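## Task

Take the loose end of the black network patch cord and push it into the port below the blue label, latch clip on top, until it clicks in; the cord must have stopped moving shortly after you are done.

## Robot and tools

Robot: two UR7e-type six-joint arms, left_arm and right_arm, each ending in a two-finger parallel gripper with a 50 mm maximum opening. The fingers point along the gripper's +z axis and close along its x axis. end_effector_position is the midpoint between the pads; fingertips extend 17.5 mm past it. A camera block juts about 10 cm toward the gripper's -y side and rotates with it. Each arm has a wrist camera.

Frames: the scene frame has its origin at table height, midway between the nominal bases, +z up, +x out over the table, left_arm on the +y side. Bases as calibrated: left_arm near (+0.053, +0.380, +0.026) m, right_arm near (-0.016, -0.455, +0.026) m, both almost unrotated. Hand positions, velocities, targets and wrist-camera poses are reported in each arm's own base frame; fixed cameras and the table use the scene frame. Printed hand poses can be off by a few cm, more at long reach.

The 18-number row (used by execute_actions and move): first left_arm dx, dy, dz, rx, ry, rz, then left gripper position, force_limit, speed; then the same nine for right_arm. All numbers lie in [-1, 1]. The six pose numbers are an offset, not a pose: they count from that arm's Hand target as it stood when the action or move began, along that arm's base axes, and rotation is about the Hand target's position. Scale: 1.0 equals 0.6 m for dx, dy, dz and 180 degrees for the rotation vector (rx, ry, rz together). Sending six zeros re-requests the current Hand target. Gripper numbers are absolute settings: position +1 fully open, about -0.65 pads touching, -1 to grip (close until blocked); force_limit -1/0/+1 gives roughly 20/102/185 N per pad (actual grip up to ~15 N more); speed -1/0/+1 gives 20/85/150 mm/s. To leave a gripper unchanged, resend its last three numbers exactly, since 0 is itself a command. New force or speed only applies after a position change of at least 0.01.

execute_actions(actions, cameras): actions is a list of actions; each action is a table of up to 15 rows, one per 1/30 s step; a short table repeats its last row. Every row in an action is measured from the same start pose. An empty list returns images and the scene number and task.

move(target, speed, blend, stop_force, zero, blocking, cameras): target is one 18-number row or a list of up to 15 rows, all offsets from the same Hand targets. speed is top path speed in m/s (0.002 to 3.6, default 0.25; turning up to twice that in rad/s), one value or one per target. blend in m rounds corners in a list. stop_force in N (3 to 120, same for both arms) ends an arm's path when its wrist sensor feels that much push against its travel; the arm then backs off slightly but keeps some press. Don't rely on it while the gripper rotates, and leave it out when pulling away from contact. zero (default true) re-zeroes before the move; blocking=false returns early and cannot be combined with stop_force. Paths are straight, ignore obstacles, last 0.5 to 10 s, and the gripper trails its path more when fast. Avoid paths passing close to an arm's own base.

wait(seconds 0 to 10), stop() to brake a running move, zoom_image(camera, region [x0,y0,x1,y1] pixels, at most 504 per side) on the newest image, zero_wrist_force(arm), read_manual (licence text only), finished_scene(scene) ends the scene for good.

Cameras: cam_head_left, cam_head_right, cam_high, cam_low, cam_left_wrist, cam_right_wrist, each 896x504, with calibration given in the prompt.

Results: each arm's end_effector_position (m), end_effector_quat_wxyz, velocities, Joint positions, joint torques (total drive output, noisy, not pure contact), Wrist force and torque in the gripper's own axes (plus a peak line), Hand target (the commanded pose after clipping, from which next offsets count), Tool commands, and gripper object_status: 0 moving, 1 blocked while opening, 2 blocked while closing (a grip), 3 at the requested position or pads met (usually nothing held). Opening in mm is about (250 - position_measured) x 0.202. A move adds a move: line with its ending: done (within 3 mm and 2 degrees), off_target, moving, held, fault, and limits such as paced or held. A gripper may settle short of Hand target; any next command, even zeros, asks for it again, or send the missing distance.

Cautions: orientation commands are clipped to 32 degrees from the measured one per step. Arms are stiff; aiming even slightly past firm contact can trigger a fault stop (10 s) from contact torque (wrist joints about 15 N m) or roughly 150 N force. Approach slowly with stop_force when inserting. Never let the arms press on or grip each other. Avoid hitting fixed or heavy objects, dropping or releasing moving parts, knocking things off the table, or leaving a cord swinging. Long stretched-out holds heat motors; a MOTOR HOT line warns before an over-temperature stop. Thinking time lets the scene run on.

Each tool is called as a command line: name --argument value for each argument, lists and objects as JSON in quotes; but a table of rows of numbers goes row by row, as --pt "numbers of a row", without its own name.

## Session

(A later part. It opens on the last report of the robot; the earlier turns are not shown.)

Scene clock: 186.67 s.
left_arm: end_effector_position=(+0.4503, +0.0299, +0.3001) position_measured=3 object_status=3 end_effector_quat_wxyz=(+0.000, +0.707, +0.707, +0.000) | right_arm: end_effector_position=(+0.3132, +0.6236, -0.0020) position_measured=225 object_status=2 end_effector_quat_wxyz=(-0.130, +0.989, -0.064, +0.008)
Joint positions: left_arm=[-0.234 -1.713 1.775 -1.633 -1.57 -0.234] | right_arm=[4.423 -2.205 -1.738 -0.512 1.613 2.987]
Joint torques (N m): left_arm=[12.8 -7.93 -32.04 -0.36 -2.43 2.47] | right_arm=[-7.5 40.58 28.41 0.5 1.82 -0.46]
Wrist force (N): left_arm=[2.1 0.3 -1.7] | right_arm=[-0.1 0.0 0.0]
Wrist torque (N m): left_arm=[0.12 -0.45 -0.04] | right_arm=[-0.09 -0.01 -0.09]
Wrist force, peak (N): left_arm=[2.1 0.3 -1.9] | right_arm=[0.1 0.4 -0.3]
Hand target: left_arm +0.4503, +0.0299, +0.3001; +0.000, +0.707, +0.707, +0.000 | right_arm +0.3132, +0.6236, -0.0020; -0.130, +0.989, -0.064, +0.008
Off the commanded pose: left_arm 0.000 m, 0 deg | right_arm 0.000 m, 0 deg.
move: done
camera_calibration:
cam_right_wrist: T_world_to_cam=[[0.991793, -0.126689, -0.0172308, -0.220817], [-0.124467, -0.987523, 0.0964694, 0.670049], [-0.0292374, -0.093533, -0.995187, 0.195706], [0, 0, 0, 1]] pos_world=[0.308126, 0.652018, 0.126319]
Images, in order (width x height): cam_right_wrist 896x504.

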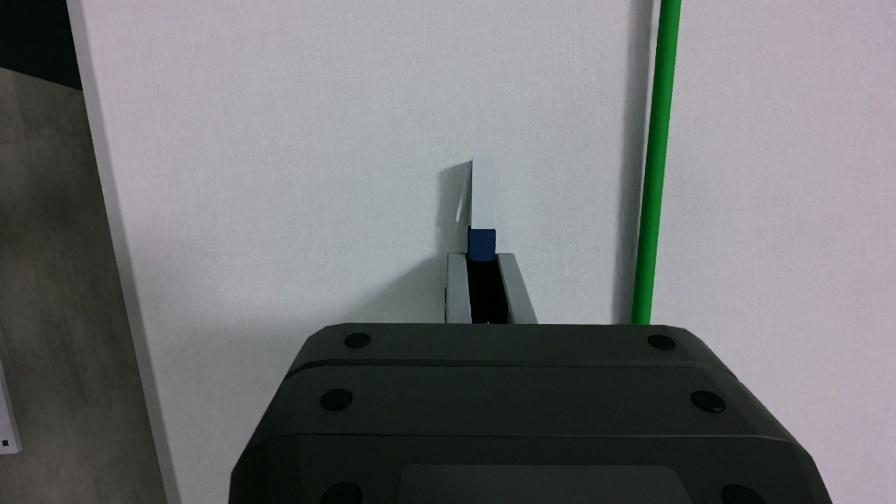

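move --pt "0 0 0 0 0 0 1 1 1 0 0 0.25 0 0 0 -1 -0.8 -0.7" --pt "0 0 0 0 0 0 1 1 1 0.107 -0.283 0.377 0.404 0.354 -0.355 -1 -0.8 -0.7" --speed 0.2 --blend 0.05 --cameras '["all"]'

zoom_image --camera "cam_right_wrist" --region '[360, 120, 580, 340]'

Scene clock: 201.73 s.
left_arm: end_effector_position=(+0.4503, +0.0299, +0.3001) position_measured=3 object_status=3 end_effector_quat_wxyz=(+0.000, +0.707, +0.707, +0.000) | right_arm: end_effector_position=(+0.3773, +0.4539, +0.2242) position_measured=225 object_status=2 end_effector_quat_wxyz=(+0.561, -0.430, +0.561, +0.430)
Joint positions: left_arm=[-0.234 -1.713 1.775 -1.633 -1.57 -0.234] | right_arm=[4.09 -2.205 -2.264 1.329 1.93 4.713]
Joint torques (N m): left_arm=[11.36 -7.27 -32 -0.3 -2.22 2.58] | right_arm=[6.62 28.4 -0.43 5.75 -2.5 1.55]
Wrist force (N): left_arm=[2.0 0.5 -1.7] | right_arm=[-0.5 1.7 -1.3]
Wrist torque (N m): left_arm=[0.14 -0.43 -0.04] | right_arm=[0.28 0.21 -0.15]
Wrist force, peak (N): left_arm=[2.3 0.6 -1.7] | right_arm=[-0.5 2.3 -0.9]
Hand target: left_arm +0.4503, +0.0299, +0.3001; +0.000, +0.707, +0.707, +0.000 | right_arm +0.3774, +0.4538, +0.2242; +0.562, -0.430, +0.561, +0.431
Off the commanded pose: left_arm 0.000 m, 0 deg | right_arm 0.000 m, 0 deg.
move: done
camera_calibration:
cam_left_wrist: T_world_to_cam=[[0.0173826, 0.999849, -0.000135295, -0.0300749], [0.93612, -0.0162271, 0.351307, -0.512996], [0.351252, -0.00623327, -0.93626, 0.25191], [0, 0, 0, 1]] pos_world=[0.392265, 0.0233161, 0.416068]
cam_right_wrist: T_world_to_cam=[[0.00240695, 0.0169584, -0.999853, 0.226316], [-0.995534, -0.094323, -0.00399635, 0.434422], [-0.0943769, 0.995397, 0.0166556, -0.289681], [0, 0, 0, 1]] pos_world=[0.404598, 0.325486, 0.232844]

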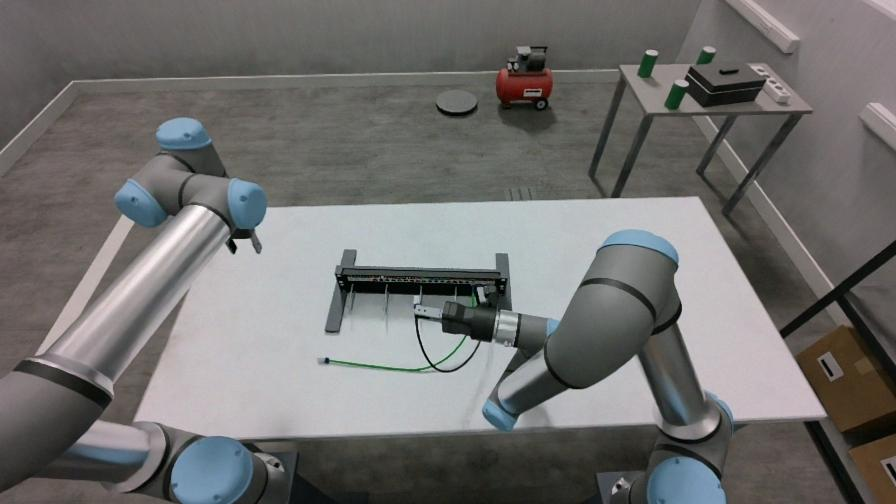

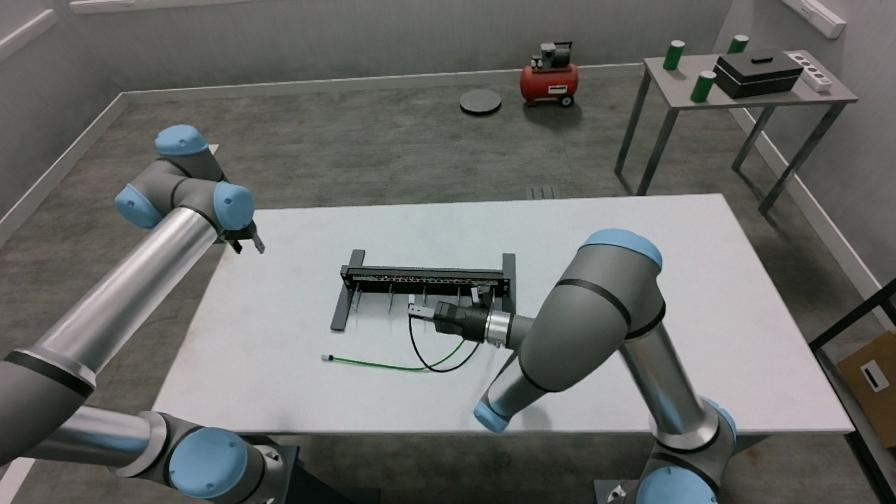

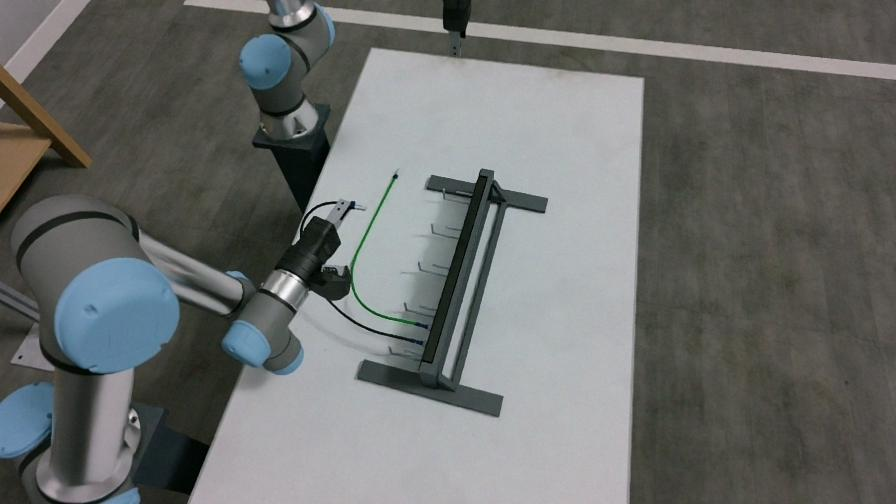

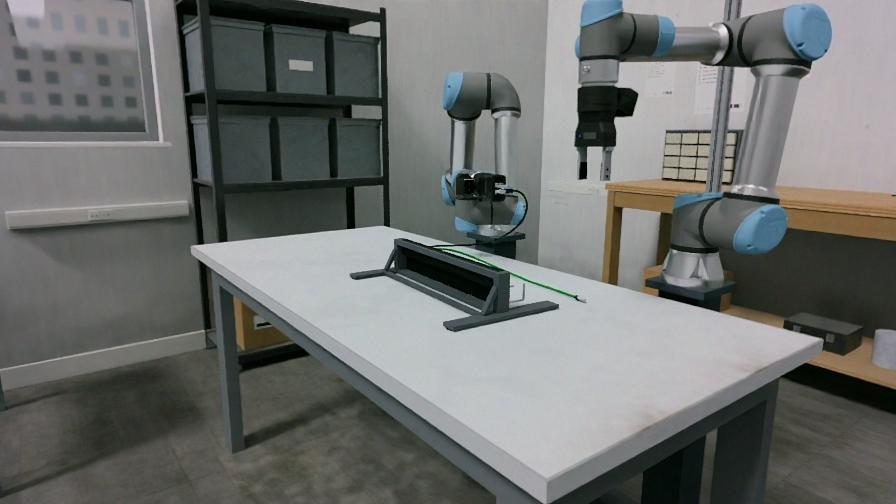

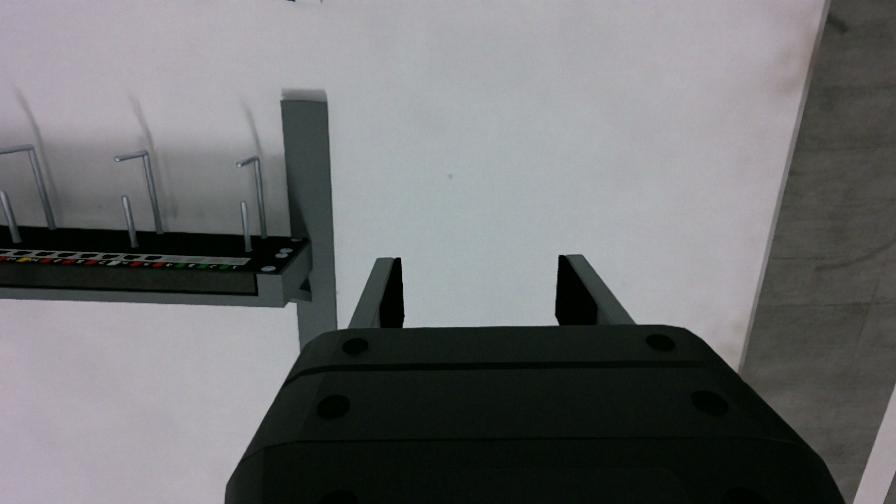

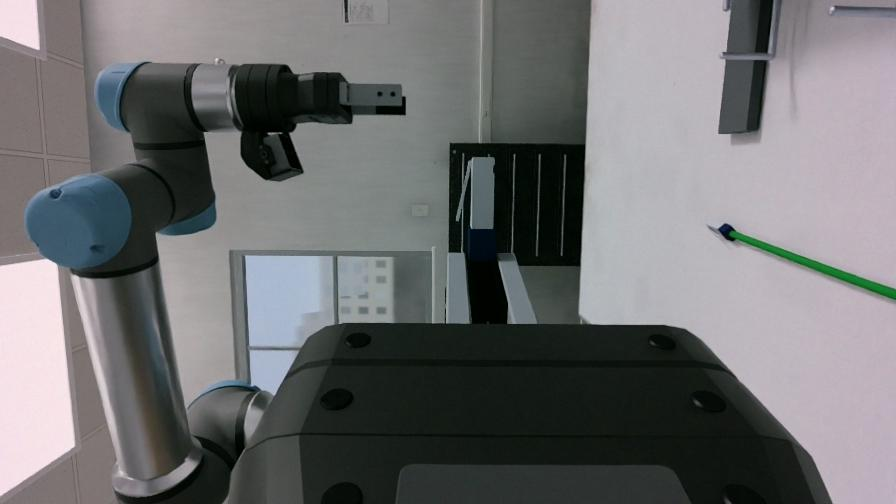

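Scaled by 2.291 from the camera's 896x504 image, which has a finer 1280x720 frame.

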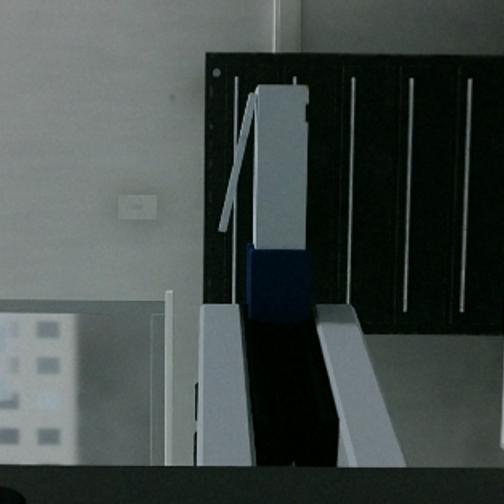

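move --target '[-0.182,-0.648,0.035,0,0,0,1,1,1,0,0,0,0,0,0,-1,-0.8,-0.7]' --cameras '["cam_left_wrist","cam_right_wrist"]'

zoom_image --camera "cam_left_wrist" --region '[360, 100, 600, 340]'

Scene clock: 213.70 s.
left_arm: end_effector_position=(+0.3411, -0.3587, +0.3211) position_measured=3 object_status=3 end_effector_quat_wxyz=(+0.000, +0.707, +0.707, +0.000) end_effector_velocity=(+0.000, -0.002, +0.001) end_effector_angular_velocity=(-0.001, -0.001, +0.001) | right_arm: end_effector_position=(+0.3774, +0.4538, +0.2242) position_measured=225 object_status=2 end_effector_quat_wxyz=(+0.562, -0.430, +0.561, +0.431)
Joint positions: left_arm=[-1.084 -1.607 1.625 -1.589 -1.57 -1.084] | right_arm=[4.09 -2.205 -2.264 1.329 1.93 4.713]
Joint velocities: left_arm=[-0.002 0.003 -0.005 0.001 0.001 -0.002] | right_arm=[within noise]
Joint torques (N m): left_arm=[-13.88 -13.85 -30.04 -0.3 1.69 -2.6] | right_arm=[6.77 28.27 0.85 5.81 -2.4 1.5]
Wrist force (N): left_arm=[2.0 0.8 -1.5] | right_arm=[-0.5 1.6 -1.1]
Wrist torque (N m): left_arm=[0.21 -0.47 0.04] | right_arm=[0.26 0.22 -0.15]
Wrist force, peak (N): left_arm=[3.3 0.9 -2.0] | right_arm=[-0.3 1.9 -1.6]
Hand target: left_arm +0.3411, -0.3589, +0.3211; +0.000, +0.707, +0.707, +0.000 | right_arm +0.3774, +0.4538, +0.2242; +0.562, -0.430, +0.561, +0.431
Off the commanded pose: left_arm 0.000 m, 0 deg | right_arm 0.000 m, 0 deg.
move: done
camera_calibration:
cam_left_wrist: T_world_to_cam=[[0.0173826, 0.999849, -0.000135295, 0.360367], [0.93612, -0.0162271, 0.351307, -0.42442], [0.351252, -0.00623327, -0.93626, 0.307412], [0, 0, 0, 1]] pos_world=[0.283065, -0.365284, 0.436968]
cam_right_wrist: T_world_to_cam=[[0.00228172, 0.0172462, -0.999849, 0.226273], [-0.995562, -0.0940254, -0.00389377, 0.434214], [-0.0940784, 0.99542, 0.0169552, -0.289889], [0, 0, 0, 1]] pos_world=[0.404498, 0.325487, 0.232845]
Images, in order (width x height): cam_left_wrist 896x504, cam_right_wrist 896x504.

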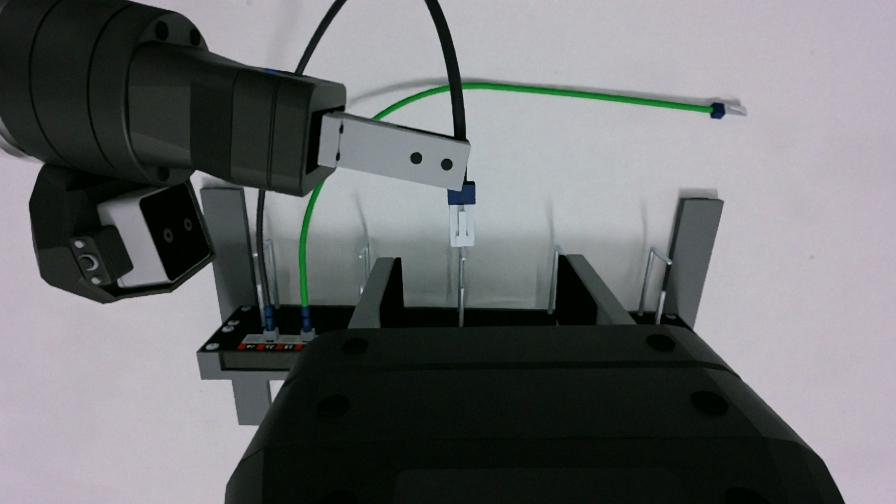

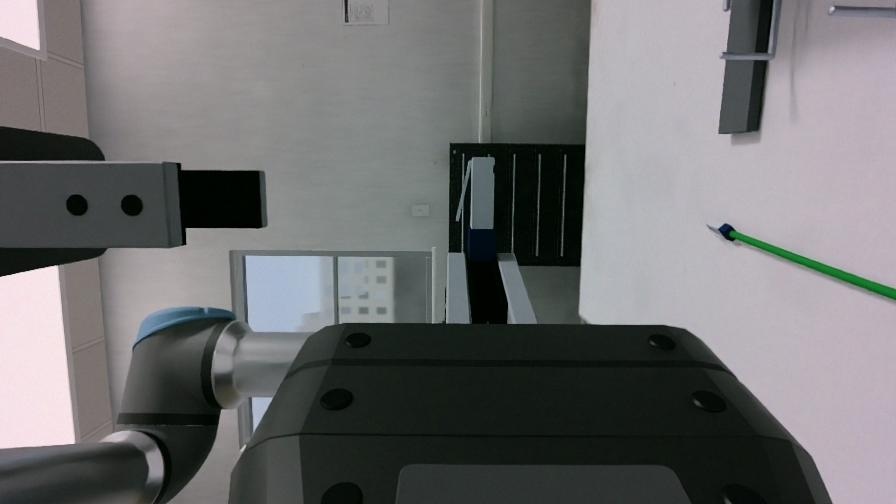

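Scaled by 2.100 from the camera's 896x504 image, which has a finer 1280x720 frame.

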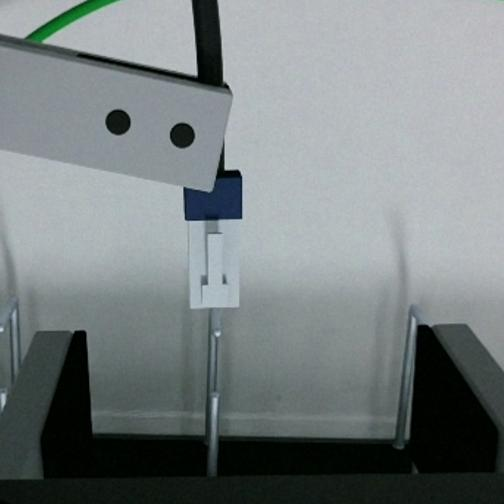

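move --target '[-0.006,-0.005,-0.09,0,0,0,1,1,1,0,0,0,0,0,0,-1,-0.8,-0.7]' --speed 0.05 --stop_force 6 --cameras '["cam_left_wrist","cam_right_wrist"]'

zoom_image --camera "cam_left_wrist" --region '[360, 100, 600, 340]'

zoom_image --camera "cam_right_wrist" --region '[360, 120, 580, 340]'

Scene clock: 233.63 s.
left_arm: end_effector_position=(+0.3375, -0.3619, +0.2671) position_measured=3 object_status=3 end_effector_quat_wxyz=(+0.000, +0.707, +0.707, +0.000) | right_arm: end_effector_position=(+0.3774, +0.4538, +0.2242) position_measured=225 object_status=2 end_effector_quat_wxyz=(+0.562, -0.430, +0.561, +0.431)
Joint positions: left_arm=[-1.094 -1.596 1.753 -1.728 -1.57 -1.094] | right_arm=[4.09 -2.205 -2.264 1.329 1.93 4.713]
Joint torques (N m): left_arm=[-11.96 -12.85 -17.8 -5.57 -1.23 -2.19] | right_arm=[6.97 28.24 0.33 5.83 -2.41 1.4]
Wrist force (N): left_arm=[2.1 0.6 -1.5] | right_arm=[-0.6 1.8 -1.1]
Wrist torque (N m): left_arm=[0.17 -0.49 0.06] | right_arm=[0.29 0.24 -0.16]
Wrist force, peak (N): left_arm=[1.9 1.0 -2.1] | right_arm=[-0.4 2.0 -1.4]
Hand target: left_arm +0.3375, -0.3619, +0.2671; +0.000, +0.707, +0.707, +0.000 | right_arm +0.3774, +0.4538, +0.2242; +0.562, -0.430, +0.561, +0.431
Off the commanded pose: left_arm 0.000 m, 0 deg | right_arm 0.000 m, 0 deg.
move: done
camera_calibration:
cam_left_wrist: T_world_to_cam=[[0.0173826, 0.999849, -0.000135295, 0.363622], [0.93612, -0.0162271, 0.351307, -0.402166], [0.351252, -0.00623327, -0.93626, 0.258192], [0, 0, 0, 1]] pos_world=[0.279465, -0.368484, 0.383068]
cam_right_wrist: T_world_to_cam=[[0.00228172, 0.0172462, -0.999849, 0.226273], [-0.995562, -0.0940254, -0.00389377, 0.434214], [-0.0940784, 0.99542, 0.0169552, -0.289889], [0, 0, 0, 1]] pos_world=[0.404498, 0.325487, 0.232845]
Images, in order (width x height): cam_left_wrist 896x504, cam_right_wrist 896x504.

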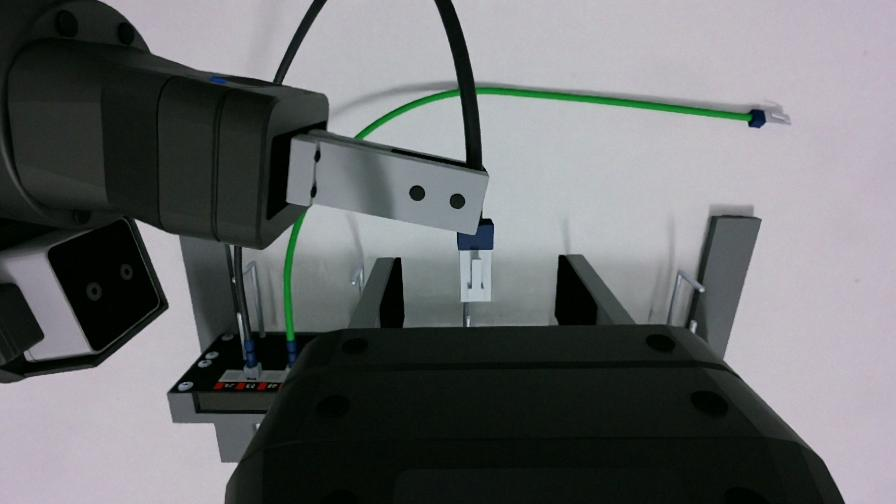

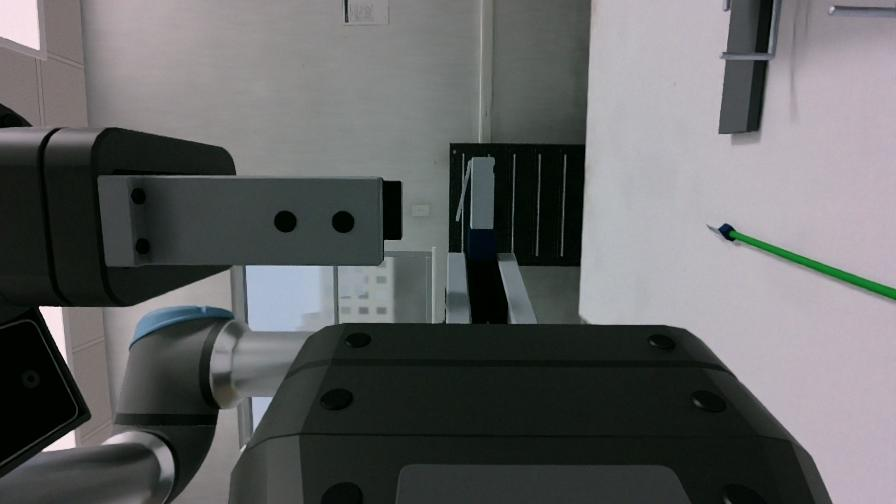

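Scaled by 2.100 from the camera's 896x504 image, which has a finer 1280x720 frame.

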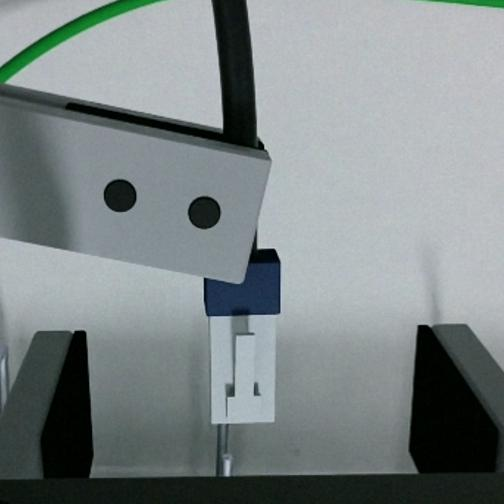

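Scaled by 2.291 from the camera's 896x504 image, which has a finer 1280x720 frame.

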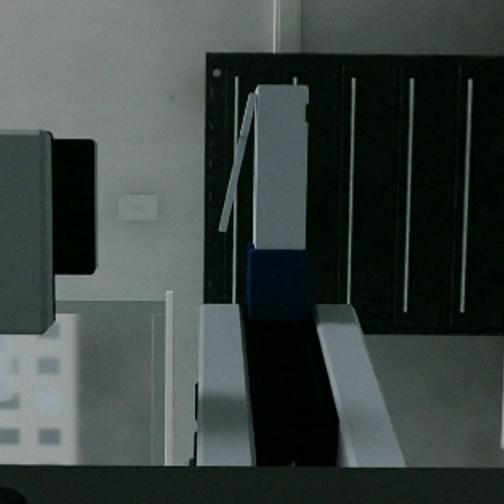

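move --target '[0.005,0,-0.0568,0,0,0,1,1,1,0,0,0,0,0,0,-1,-0.8,-0.7]' --speed 0.04 --stop_force 6 --cameras '["cam_left_wrist","cam_right_wrist"]'

zoom_image --camera "cam_left_wrist" --region '[360, 140, 600, 340]'

zoom_image --camera "cam_right_wrist" --region '[360, 120, 580, 340]'

Scene clock: 245.63 s.
left_arm: end_effector_position=(+0.3405, -0.3619, +0.2330) position_measured=3 object_status=3 end_effector_quat_wxyz=(+0.000, +0.707, +0.707, +0.000) | right_arm: end_effector_position=(+0.3774, +0.4538, +0.2242) position_measured=225 object_status=2 end_effector_quat_wxyz=(+0.562, -0.430, +0.561, +0.431)
Joint positions: left_arm=[-1.088 -1.574 1.82 -1.817 -1.57 -1.088] | right_arm=[4.09 -2.205 -2.264 1.329 1.93 4.713]
Joint torques (N m): left_arm=[12.27 -13.33 -17.2 -5.6 0.18 2.41] | right_arm=[6.67 28.45 0.32 5.72 -2.34 1.41]
Wrist force (N): left_arm=[2.0 0.7 -1.5] | right_arm=[-0.7 1.7 -1.3]
Wrist torque (N m): left_arm=[0.19 -0.47 0.06] | right_arm=[0.28 0.25 -0.16]
Wrist force, peak (N): left_arm=[2.6 0.8 -1.8] | right_arm=[-0.5 1.9 -1.5]
Hand target: left_arm +0.3405, -0.3619, +0.2330; +0.000, +0.707, +0.707, +0.000 | right_arm +0.3774, +0.4538, +0.2242; +0.562, -0.430, +0.561, +0.431
Off the commanded pose: left_arm 0.000 m, 0 deg | right_arm 0.000 m, 0 deg.
move: done
camera_calibration:
cam_left_wrist: T_world_to_cam=[[0.0173826, 0.999849, -0.000135295, 0.363565], [0.93612, -0.0162271, 0.351307, -0.392995], [0.351252, -0.00623327, -0.93626, 0.225212], [0, 0, 0, 1]] pos_world=[0.282465, -0.368484, 0.348968]
cam_right_wrist: T_world_to_cam=[[0.00228172, 0.0172462, -0.999849, 0.226273], [-0.995562, -0.0940254, -0.00389377, 0.434214], [-0.0940784, 0.99542, 0.0169552, -0.289889], [0, 0, 0, 1]] pos_world=[0.404498, 0.325487, 0.232845]
Images, in order (width x height): cam_left_wrist 896x504, cam_right_wrist 896x504.

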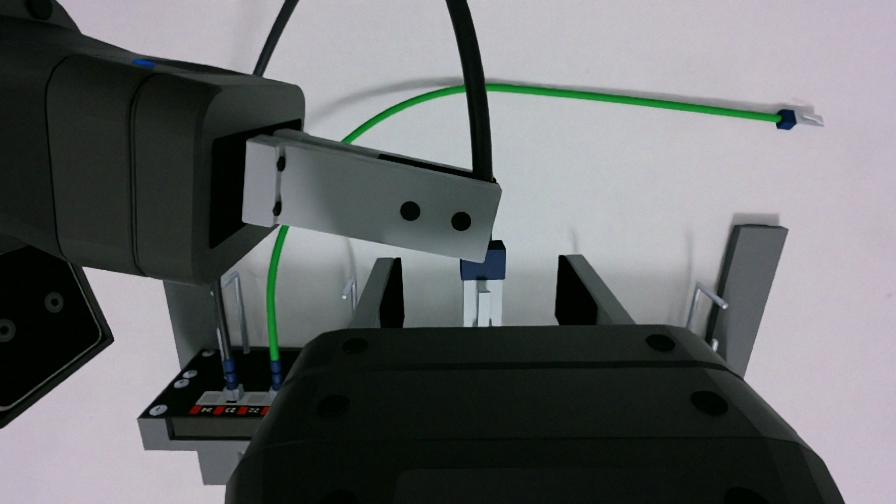

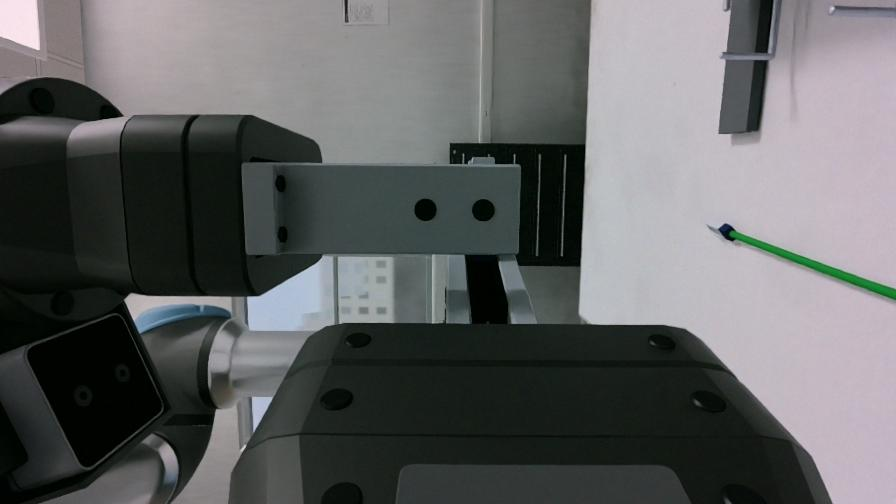

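Scaled by 2.100 from the camera's 896x504 image, which has a finer 1280x720 frame.

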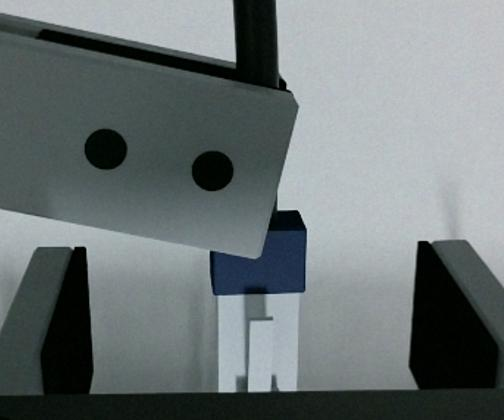

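Scaled by 2.291 from the camera's 896x504 image, which has a finer 1280x720 frame.

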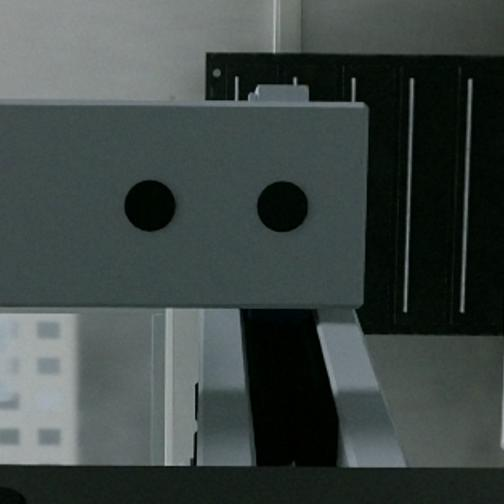

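move --target '[0,0.002,0,0,0,0,1,1,1,0,0,0,0,0,0,-1,-0.8,-0.7]' --speed 0.02

move --target '[0,0,0,0,0,0,-1,-0.8,-0.9,0,0,0,0,0,0,-1,-0.8,-0.7]' --cameras '["cam_left_wrist","cam_right_wrist"]'

zoom_image --camera "cam_left_wrist" --region '[360, 140, 600, 340]'

zoom_image --camera "cam_right_wrist" --region '[360, 120, 580, 340]'

Scene clock: 250.47 s.
left_arm: end_effector_position=(+0.3405, -0.3608, +0.2330) position_measured=3 object_status=3 end_effector_quat_wxyz=(+0.000, +0.707, +0.707, +0.000) | right_arm: end_effector_position=(+0.3774, +0.4538, +0.2242) position_measured=225 object_status=2 end_effector_quat_wxyz=(+0.562, -0.430, +0.561, +0.431)
Joint positions: left_arm=[-1.087 -1.576 1.822 -1.817 -1.57 -1.087] | right_arm=[4.09 -2.205 -2.264 1.329 1.93 4.713]
Joint torques (N m): left_arm=[11.87 -40.5 -17.07 -5.11 0.91 2.23] | right_arm=[6.68 28.74 0.36 5.69 -2.39 1.37]
Wrist force (N): left_arm=[1.9 0.6 -1.4] | right_arm=[-0.4 1.4 -1.3]
Wrist torque (N m): left_arm=[0.18 -0.45 0.06] | right_arm=[0.24 0.20 -0.15]
Wrist force, peak (N): left_arm=[2.6 0.8 -1.5] | right_arm=[-0.7 1.8 -1.4]
Hand target: left_arm +0.3405, -0.3607, +0.2330; +0.000, +0.707, +0.707, +0.000 | right_arm +0.3774, +0.4538, +0.2242; +0.562, -0.430, +0.561, +0.431
Off the commanded pose: left_arm 0.000 m, 0 deg | right_arm 0.000 m, 0 deg.
move: done

Scene clock: 252.13 s.
left_arm: end_effector_position=(+0.3405, -0.3607, +0.2330) position_measured=192 object_status=2 end_effector_quat_wxyz=(+0.000, +0.707, +0.707, +0.000) | right_arm: end_effector_position=(+0.3773, +0.4539, +0.2242) position_measured=225 object_status=2 end_effector_quat_wxyz=(+0.562, -0.430, +0.561, +0.431)
Joint positions: left_arm=[-1.087 -1.577 1.822 -1.817 -1.57 -1.087] | right_arm=[4.091 -2.205 -2.264 1.329 1.93 4.713]
Joint torques (N m): left_arm=[11.79 -41.59 -17.41 -1.92 1.17 2.25] | right_arm=[0.86 28.56 -0.22 5.71 -2.32 1.46]
Wrist force (N): left_arm=[-5.3 3.5 -0.2] | right_arm=[-2.1 5.6 5.2]
Wrist torque (N m): left_arm=[0.26 -0.53 -0.06] | right_arm=[0.18 0.18 -0.17]
Wrist force, peak (N): left_arm=[-5.5 3.3 -0.5] | right_arm=[-2.0 5.7 5.4]
Hand target: left_arm +0.3405, -0.3607, +0.2330; +0.000, +0.707, +0.707, +0.000 | right_arm +0.3774, +0.4538, +0.2242; +0.562, -0.430, +0.561, +0.431
Off the commanded pose: left_arm 0.000 m, 0 deg | right_arm 0.000 m, 0 deg.
move: done
camera_calibration:
cam_left_wrist: T_world_to_cam=[[0.0173815, 0.999849, -0.000133667, 0.362365], [0.936087, -0.0162261, 0.351395, -0.392997], [0.351339, -0.00623289, -0.936227, 0.225184], [0, 0, 0, 1]] pos_world=[0.282465, -0.367284, 0.348969]
cam_right_wrist: T_world_to_cam=[[0.00228076, 0.0172465, -0.999849, 0.226274], [-0.995553, -0.0941245, -0.00389452, 0.434242], [-0.0941774, 0.995411, 0.0169551, -0.289846], [0, 0, 0, 1]] pos_world=[0.404498, 0.325486, 0.232845]
Images, in order (width x height): cam_left_wrist 896x504, cam_right_wrist 896x504.

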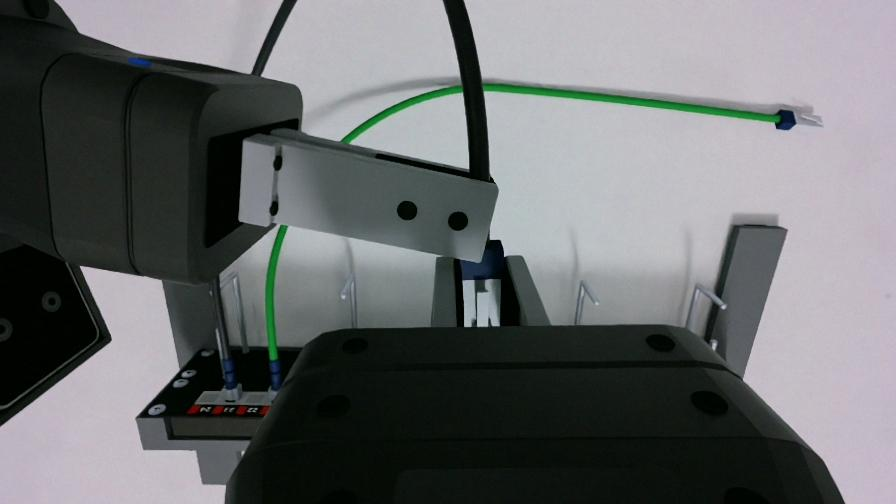

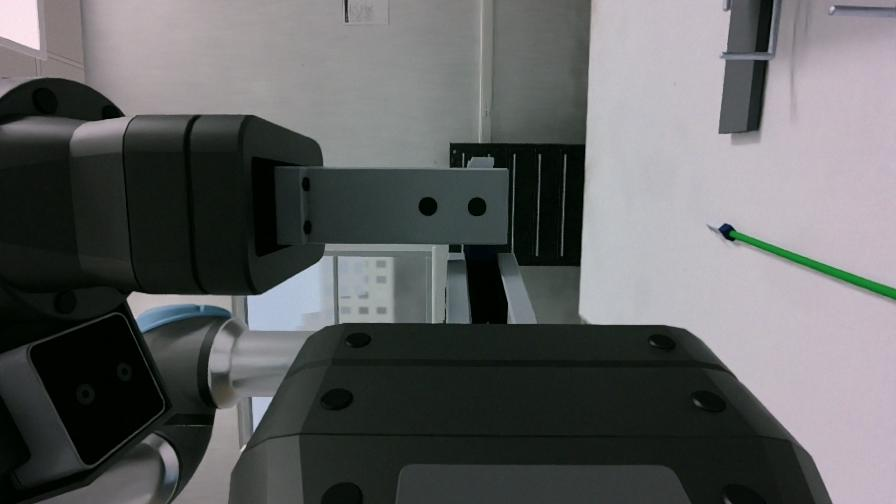

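Scaled by 2.100 from the camera's 896x504 image, which has a finer 1280x720 frame.

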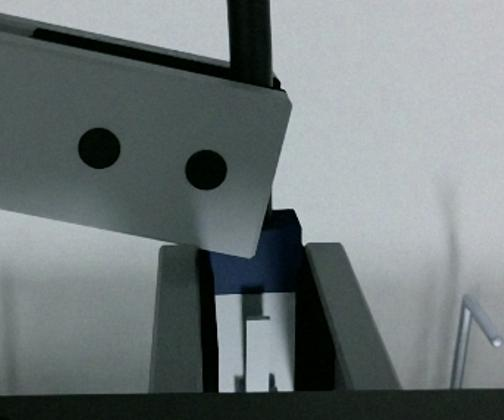

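Scaled by 2.291 from the camera's 896x504 image, which has a finer 1280x720 frame.

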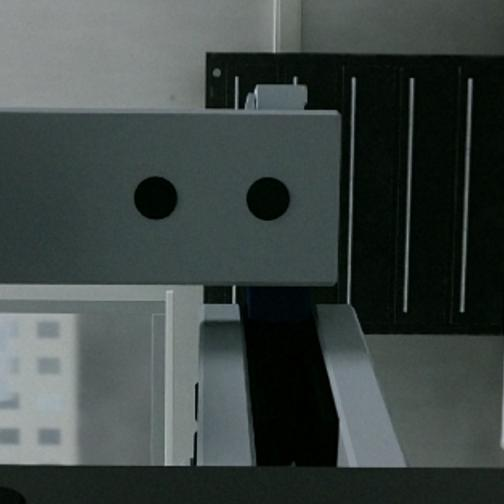

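move --pt "0 0 0 0 0 0 -1 -0.8 -0.9 0 0 0 0 0 0 -0.25 -0.8 -0.9" --pt "0 0 0 0 0 0 -1 -0.8 -0.9 -0.0217 0 0 0 0 0 -0.25 -0.8 -0.9" --pt "0 0 0 0 0 0 -1 -0.8 -0.9 -0.0217 0 0 0 0 0 -1 -0.8 -0.9" --speed 0.03 --cameras '["cam_left_wrist","cam_right_wrist","cam_low"]'

zoom_image --camera "cam_left_wrist" --region '[360, 140, 600, 340]'

zoom_image --camera "cam_right_wrist" --region '[360, 120, 580, 340]'

Scene clock: 260.63 s.
left_arm: end_effector_position=(+0.3405, -0.3607, +0.2330) position_measured=192 object_status=2 end_effector_quat_wxyz=(+0.000, +0.707, +0.707, +0.000) | right_arm: end_effector_position=(+0.3643, +0.4538, +0.2242) position_measured=227 object_status=2 end_effector_quat_wxyz=(+0.562, -0.430, +0.561, +0.431)
Joint positions: left_arm=[-1.087 -1.577 1.822 -1.817 -1.57 -1.087] | right_arm=[4.122 -2.197 -2.295 1.352 1.898 4.713]
Joint torques (N m): left_arm=[9.94 -36.76 -23.35 -4.96 1.72 2.25] | right_arm=[6.65 45.27 -0.96 4.61 -2.52 -0.29]
Wrist force (N): left_arm=[2.3 1.3 -0.5] | right_arm=[-1.2 1.9 -1.4]
Wrist torque (N m): left_arm=[0.20 -0.50 0.05] | right_arm=[0.26 0.16 -0.18]
Wrist force, peak (N): left_arm=[-5.7 3.5 0.0] | right_arm=[-2.4 5.8 5.4]
Hand target: left_arm +0.3405, -0.3607, +0.2330; +0.000, +0.707, +0.707, +0.000 | right_arm +0.3643, +0.4538, +0.2242; +0.562, -0.430, +0.561, +0.431
Off the commanded pose: left_arm 0.000 m, 0 deg | right_arm 0.000 m, 0 deg.
move: done
camera_calibration:
cam_left_wrist: T_world_to_cam=[[0.0173815, 0.999849, -0.000133667, 0.362365], [0.936087, -0.0162261, 0.351395, -0.392997], [0.351339, -0.00623289, -0.936227, 0.225184], [0, 0, 0, 1]] pos_world=[0.282465, -0.367284, 0.348969]
cam_right_wrist: T_world_to_cam=[[0.00228172, 0.0172462, -0.999849, 0.226303], [-0.995562, -0.0940254, -0.00389377, 0.421271], [-0.0940784, 0.99542, 0.0169552, -0.291112], [0, 0, 0, 1]] pos_world=[0.391498, 0.325487, 0.232845]
Images, in order (width x height): cam_low 896x504, cam_left_wrist 896x504, cam_right_wrist 896x504.

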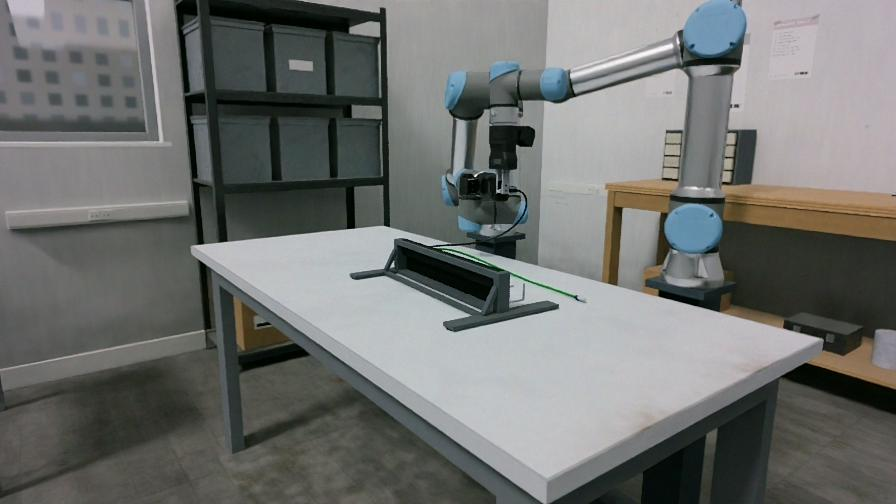

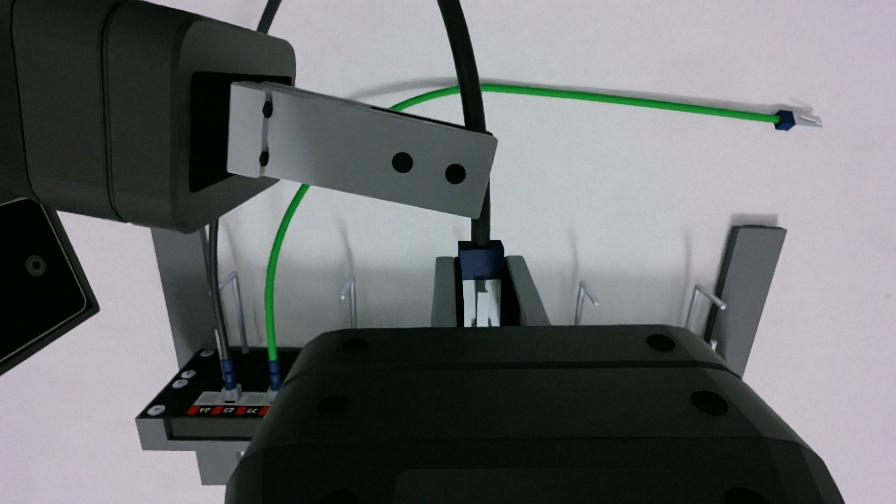

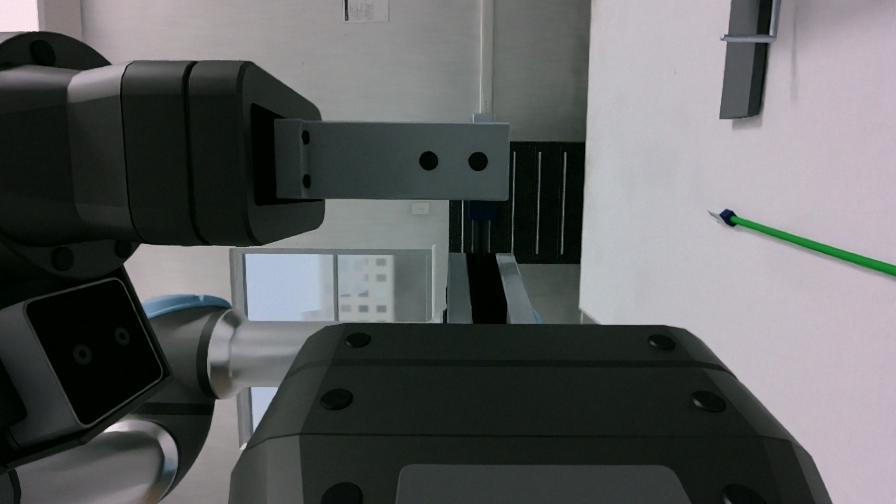

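Scaled by 2.100 from the camera's 896x504 image, which has a finer 1280x720 frame.

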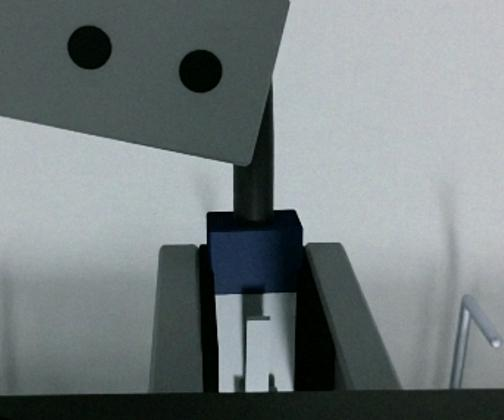

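Scaled by 2.291 from the camera's 896x504 image, which has a finer 1280x720 frame.

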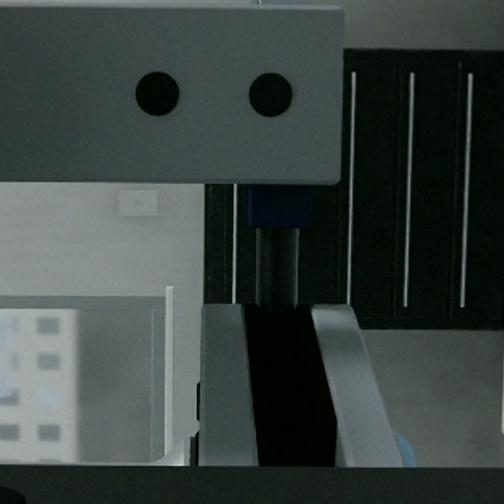

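move --pt "0 0 0 0 0 0 -0.1 -0.8 -0.9 0 0 0 0 0 0 -1 -0.8 -0.9" --pt "-0.0192 0 0 0 0 0 -0.1 -0.8 -0.9 0 0 0 0 0 0 -1 -0.8 -0.9" --pt "-0.0192 0 0 0 0 0 -1 -0.8 -0.9 0 0 0 0 0 0 -1 -0.8 -0.9" --speed 0.03 --cameras '["cam_left_wrist","cam_right_wrist"]'

zoom_image --camera "cam_left_wrist" --region '[360, 140, 600, 340]'

zoom_image --camera "cam_right_wrist" --region '[360, 70, 580, 340]'

Scene clock: 268.47 s.
left_arm: end_effector_position=(+0.3290, -0.3607, +0.2330) position_measured=189 object_status=2 end_effector_quat_wxyz=(+0.000, +0.707, +0.707, +0.000) | right_arm: end_effector_position=(+0.3643, +0.4538, +0.2242) position_measured=227 object_status=2 end_effector_quat_wxyz=(+0.562, -0.430, +0.561, +0.431)
Joint positions: left_arm=[-1.109 -1.596 1.841 -1.817 -1.57 -1.109] | right_arm=[4.122 -2.197 -2.295 1.352 1.898 4.713]
Joint torques (N m): left_arm=[-12.49 -38.86 -17.82 -0.32 0.19 -2.38] | right_arm=[5.63 29.97 4.01 -0.1 -0.67 -0.11]
Wrist force (N): left_arm=[2.5 2.2 -1.5] | right_arm=[-0.7 2.8 -1.6]
Wrist torque (N m): left_arm=[0.23 -0.47 0.07] | right_arm=[0.26 0.25 -0.16]
Wrist force, peak (N): left_arm=[3.2 1.9 -1.1] | right_arm=[-0.5 3.0 -1.9]
Hand target: left_arm +0.3290, -0.3607, +0.2330; +0.000, +0.707, +0.707, +0.000 | right_arm +0.3643, +0.4538, +0.2242; +0.562, -0.430, +0.561, +0.431
Off the commanded pose: left_arm 0.000 m, 0 deg | right_arm 0.000 m, 0 deg.
move: done
camera_calibration:
cam_left_wrist: T_world_to_cam=[[0.0173826, 0.999849, -0.000135295, 0.362566], [0.93612, -0.0162271, 0.351307, -0.38221], [0.351252, -0.00623327, -0.93626, 0.229259], [0, 0, 0, 1]] pos_world=[0.270965, -0.367284, 0.348968]
cam_right_wrist: T_world_to_cam=[[0.00228172, 0.0172462, -0.999849, 0.226303], [-0.995562, -0.0940254, -0.00389377, 0.421271], [-0.0940784, 0.99542, 0.0169552, -0.291112], [0, 0, 0, 1]] pos_world=[0.391498, 0.325487, 0.232845]
Images, in order (width x height): cam_left_wrist 896x504, cam_right_wrist 896x504.

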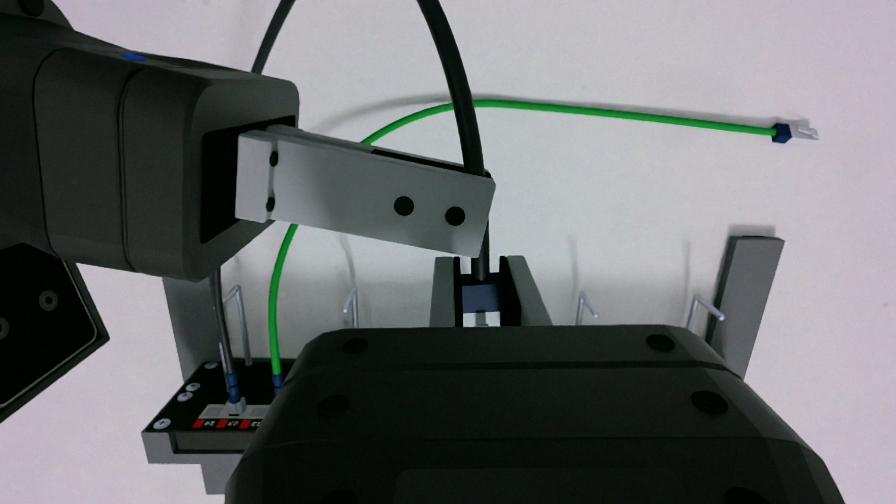

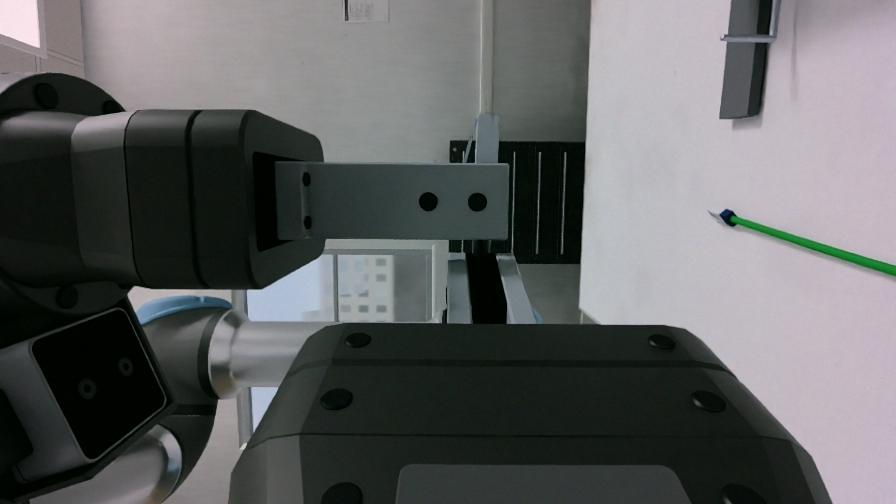

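Scaled by 2.100 from the camera's 896x504 image, which has a finer 1280x720 frame.

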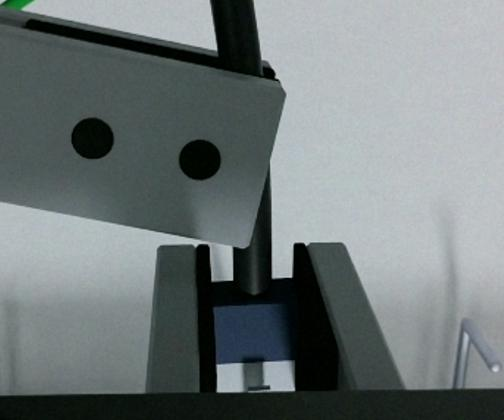

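Scaled by 1.867 from the camera's 896x504 image, which has a finer 1280x720 frame.

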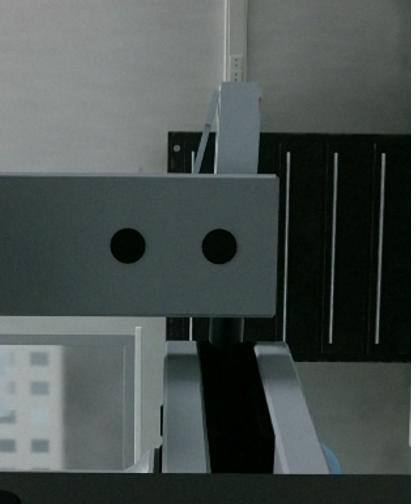

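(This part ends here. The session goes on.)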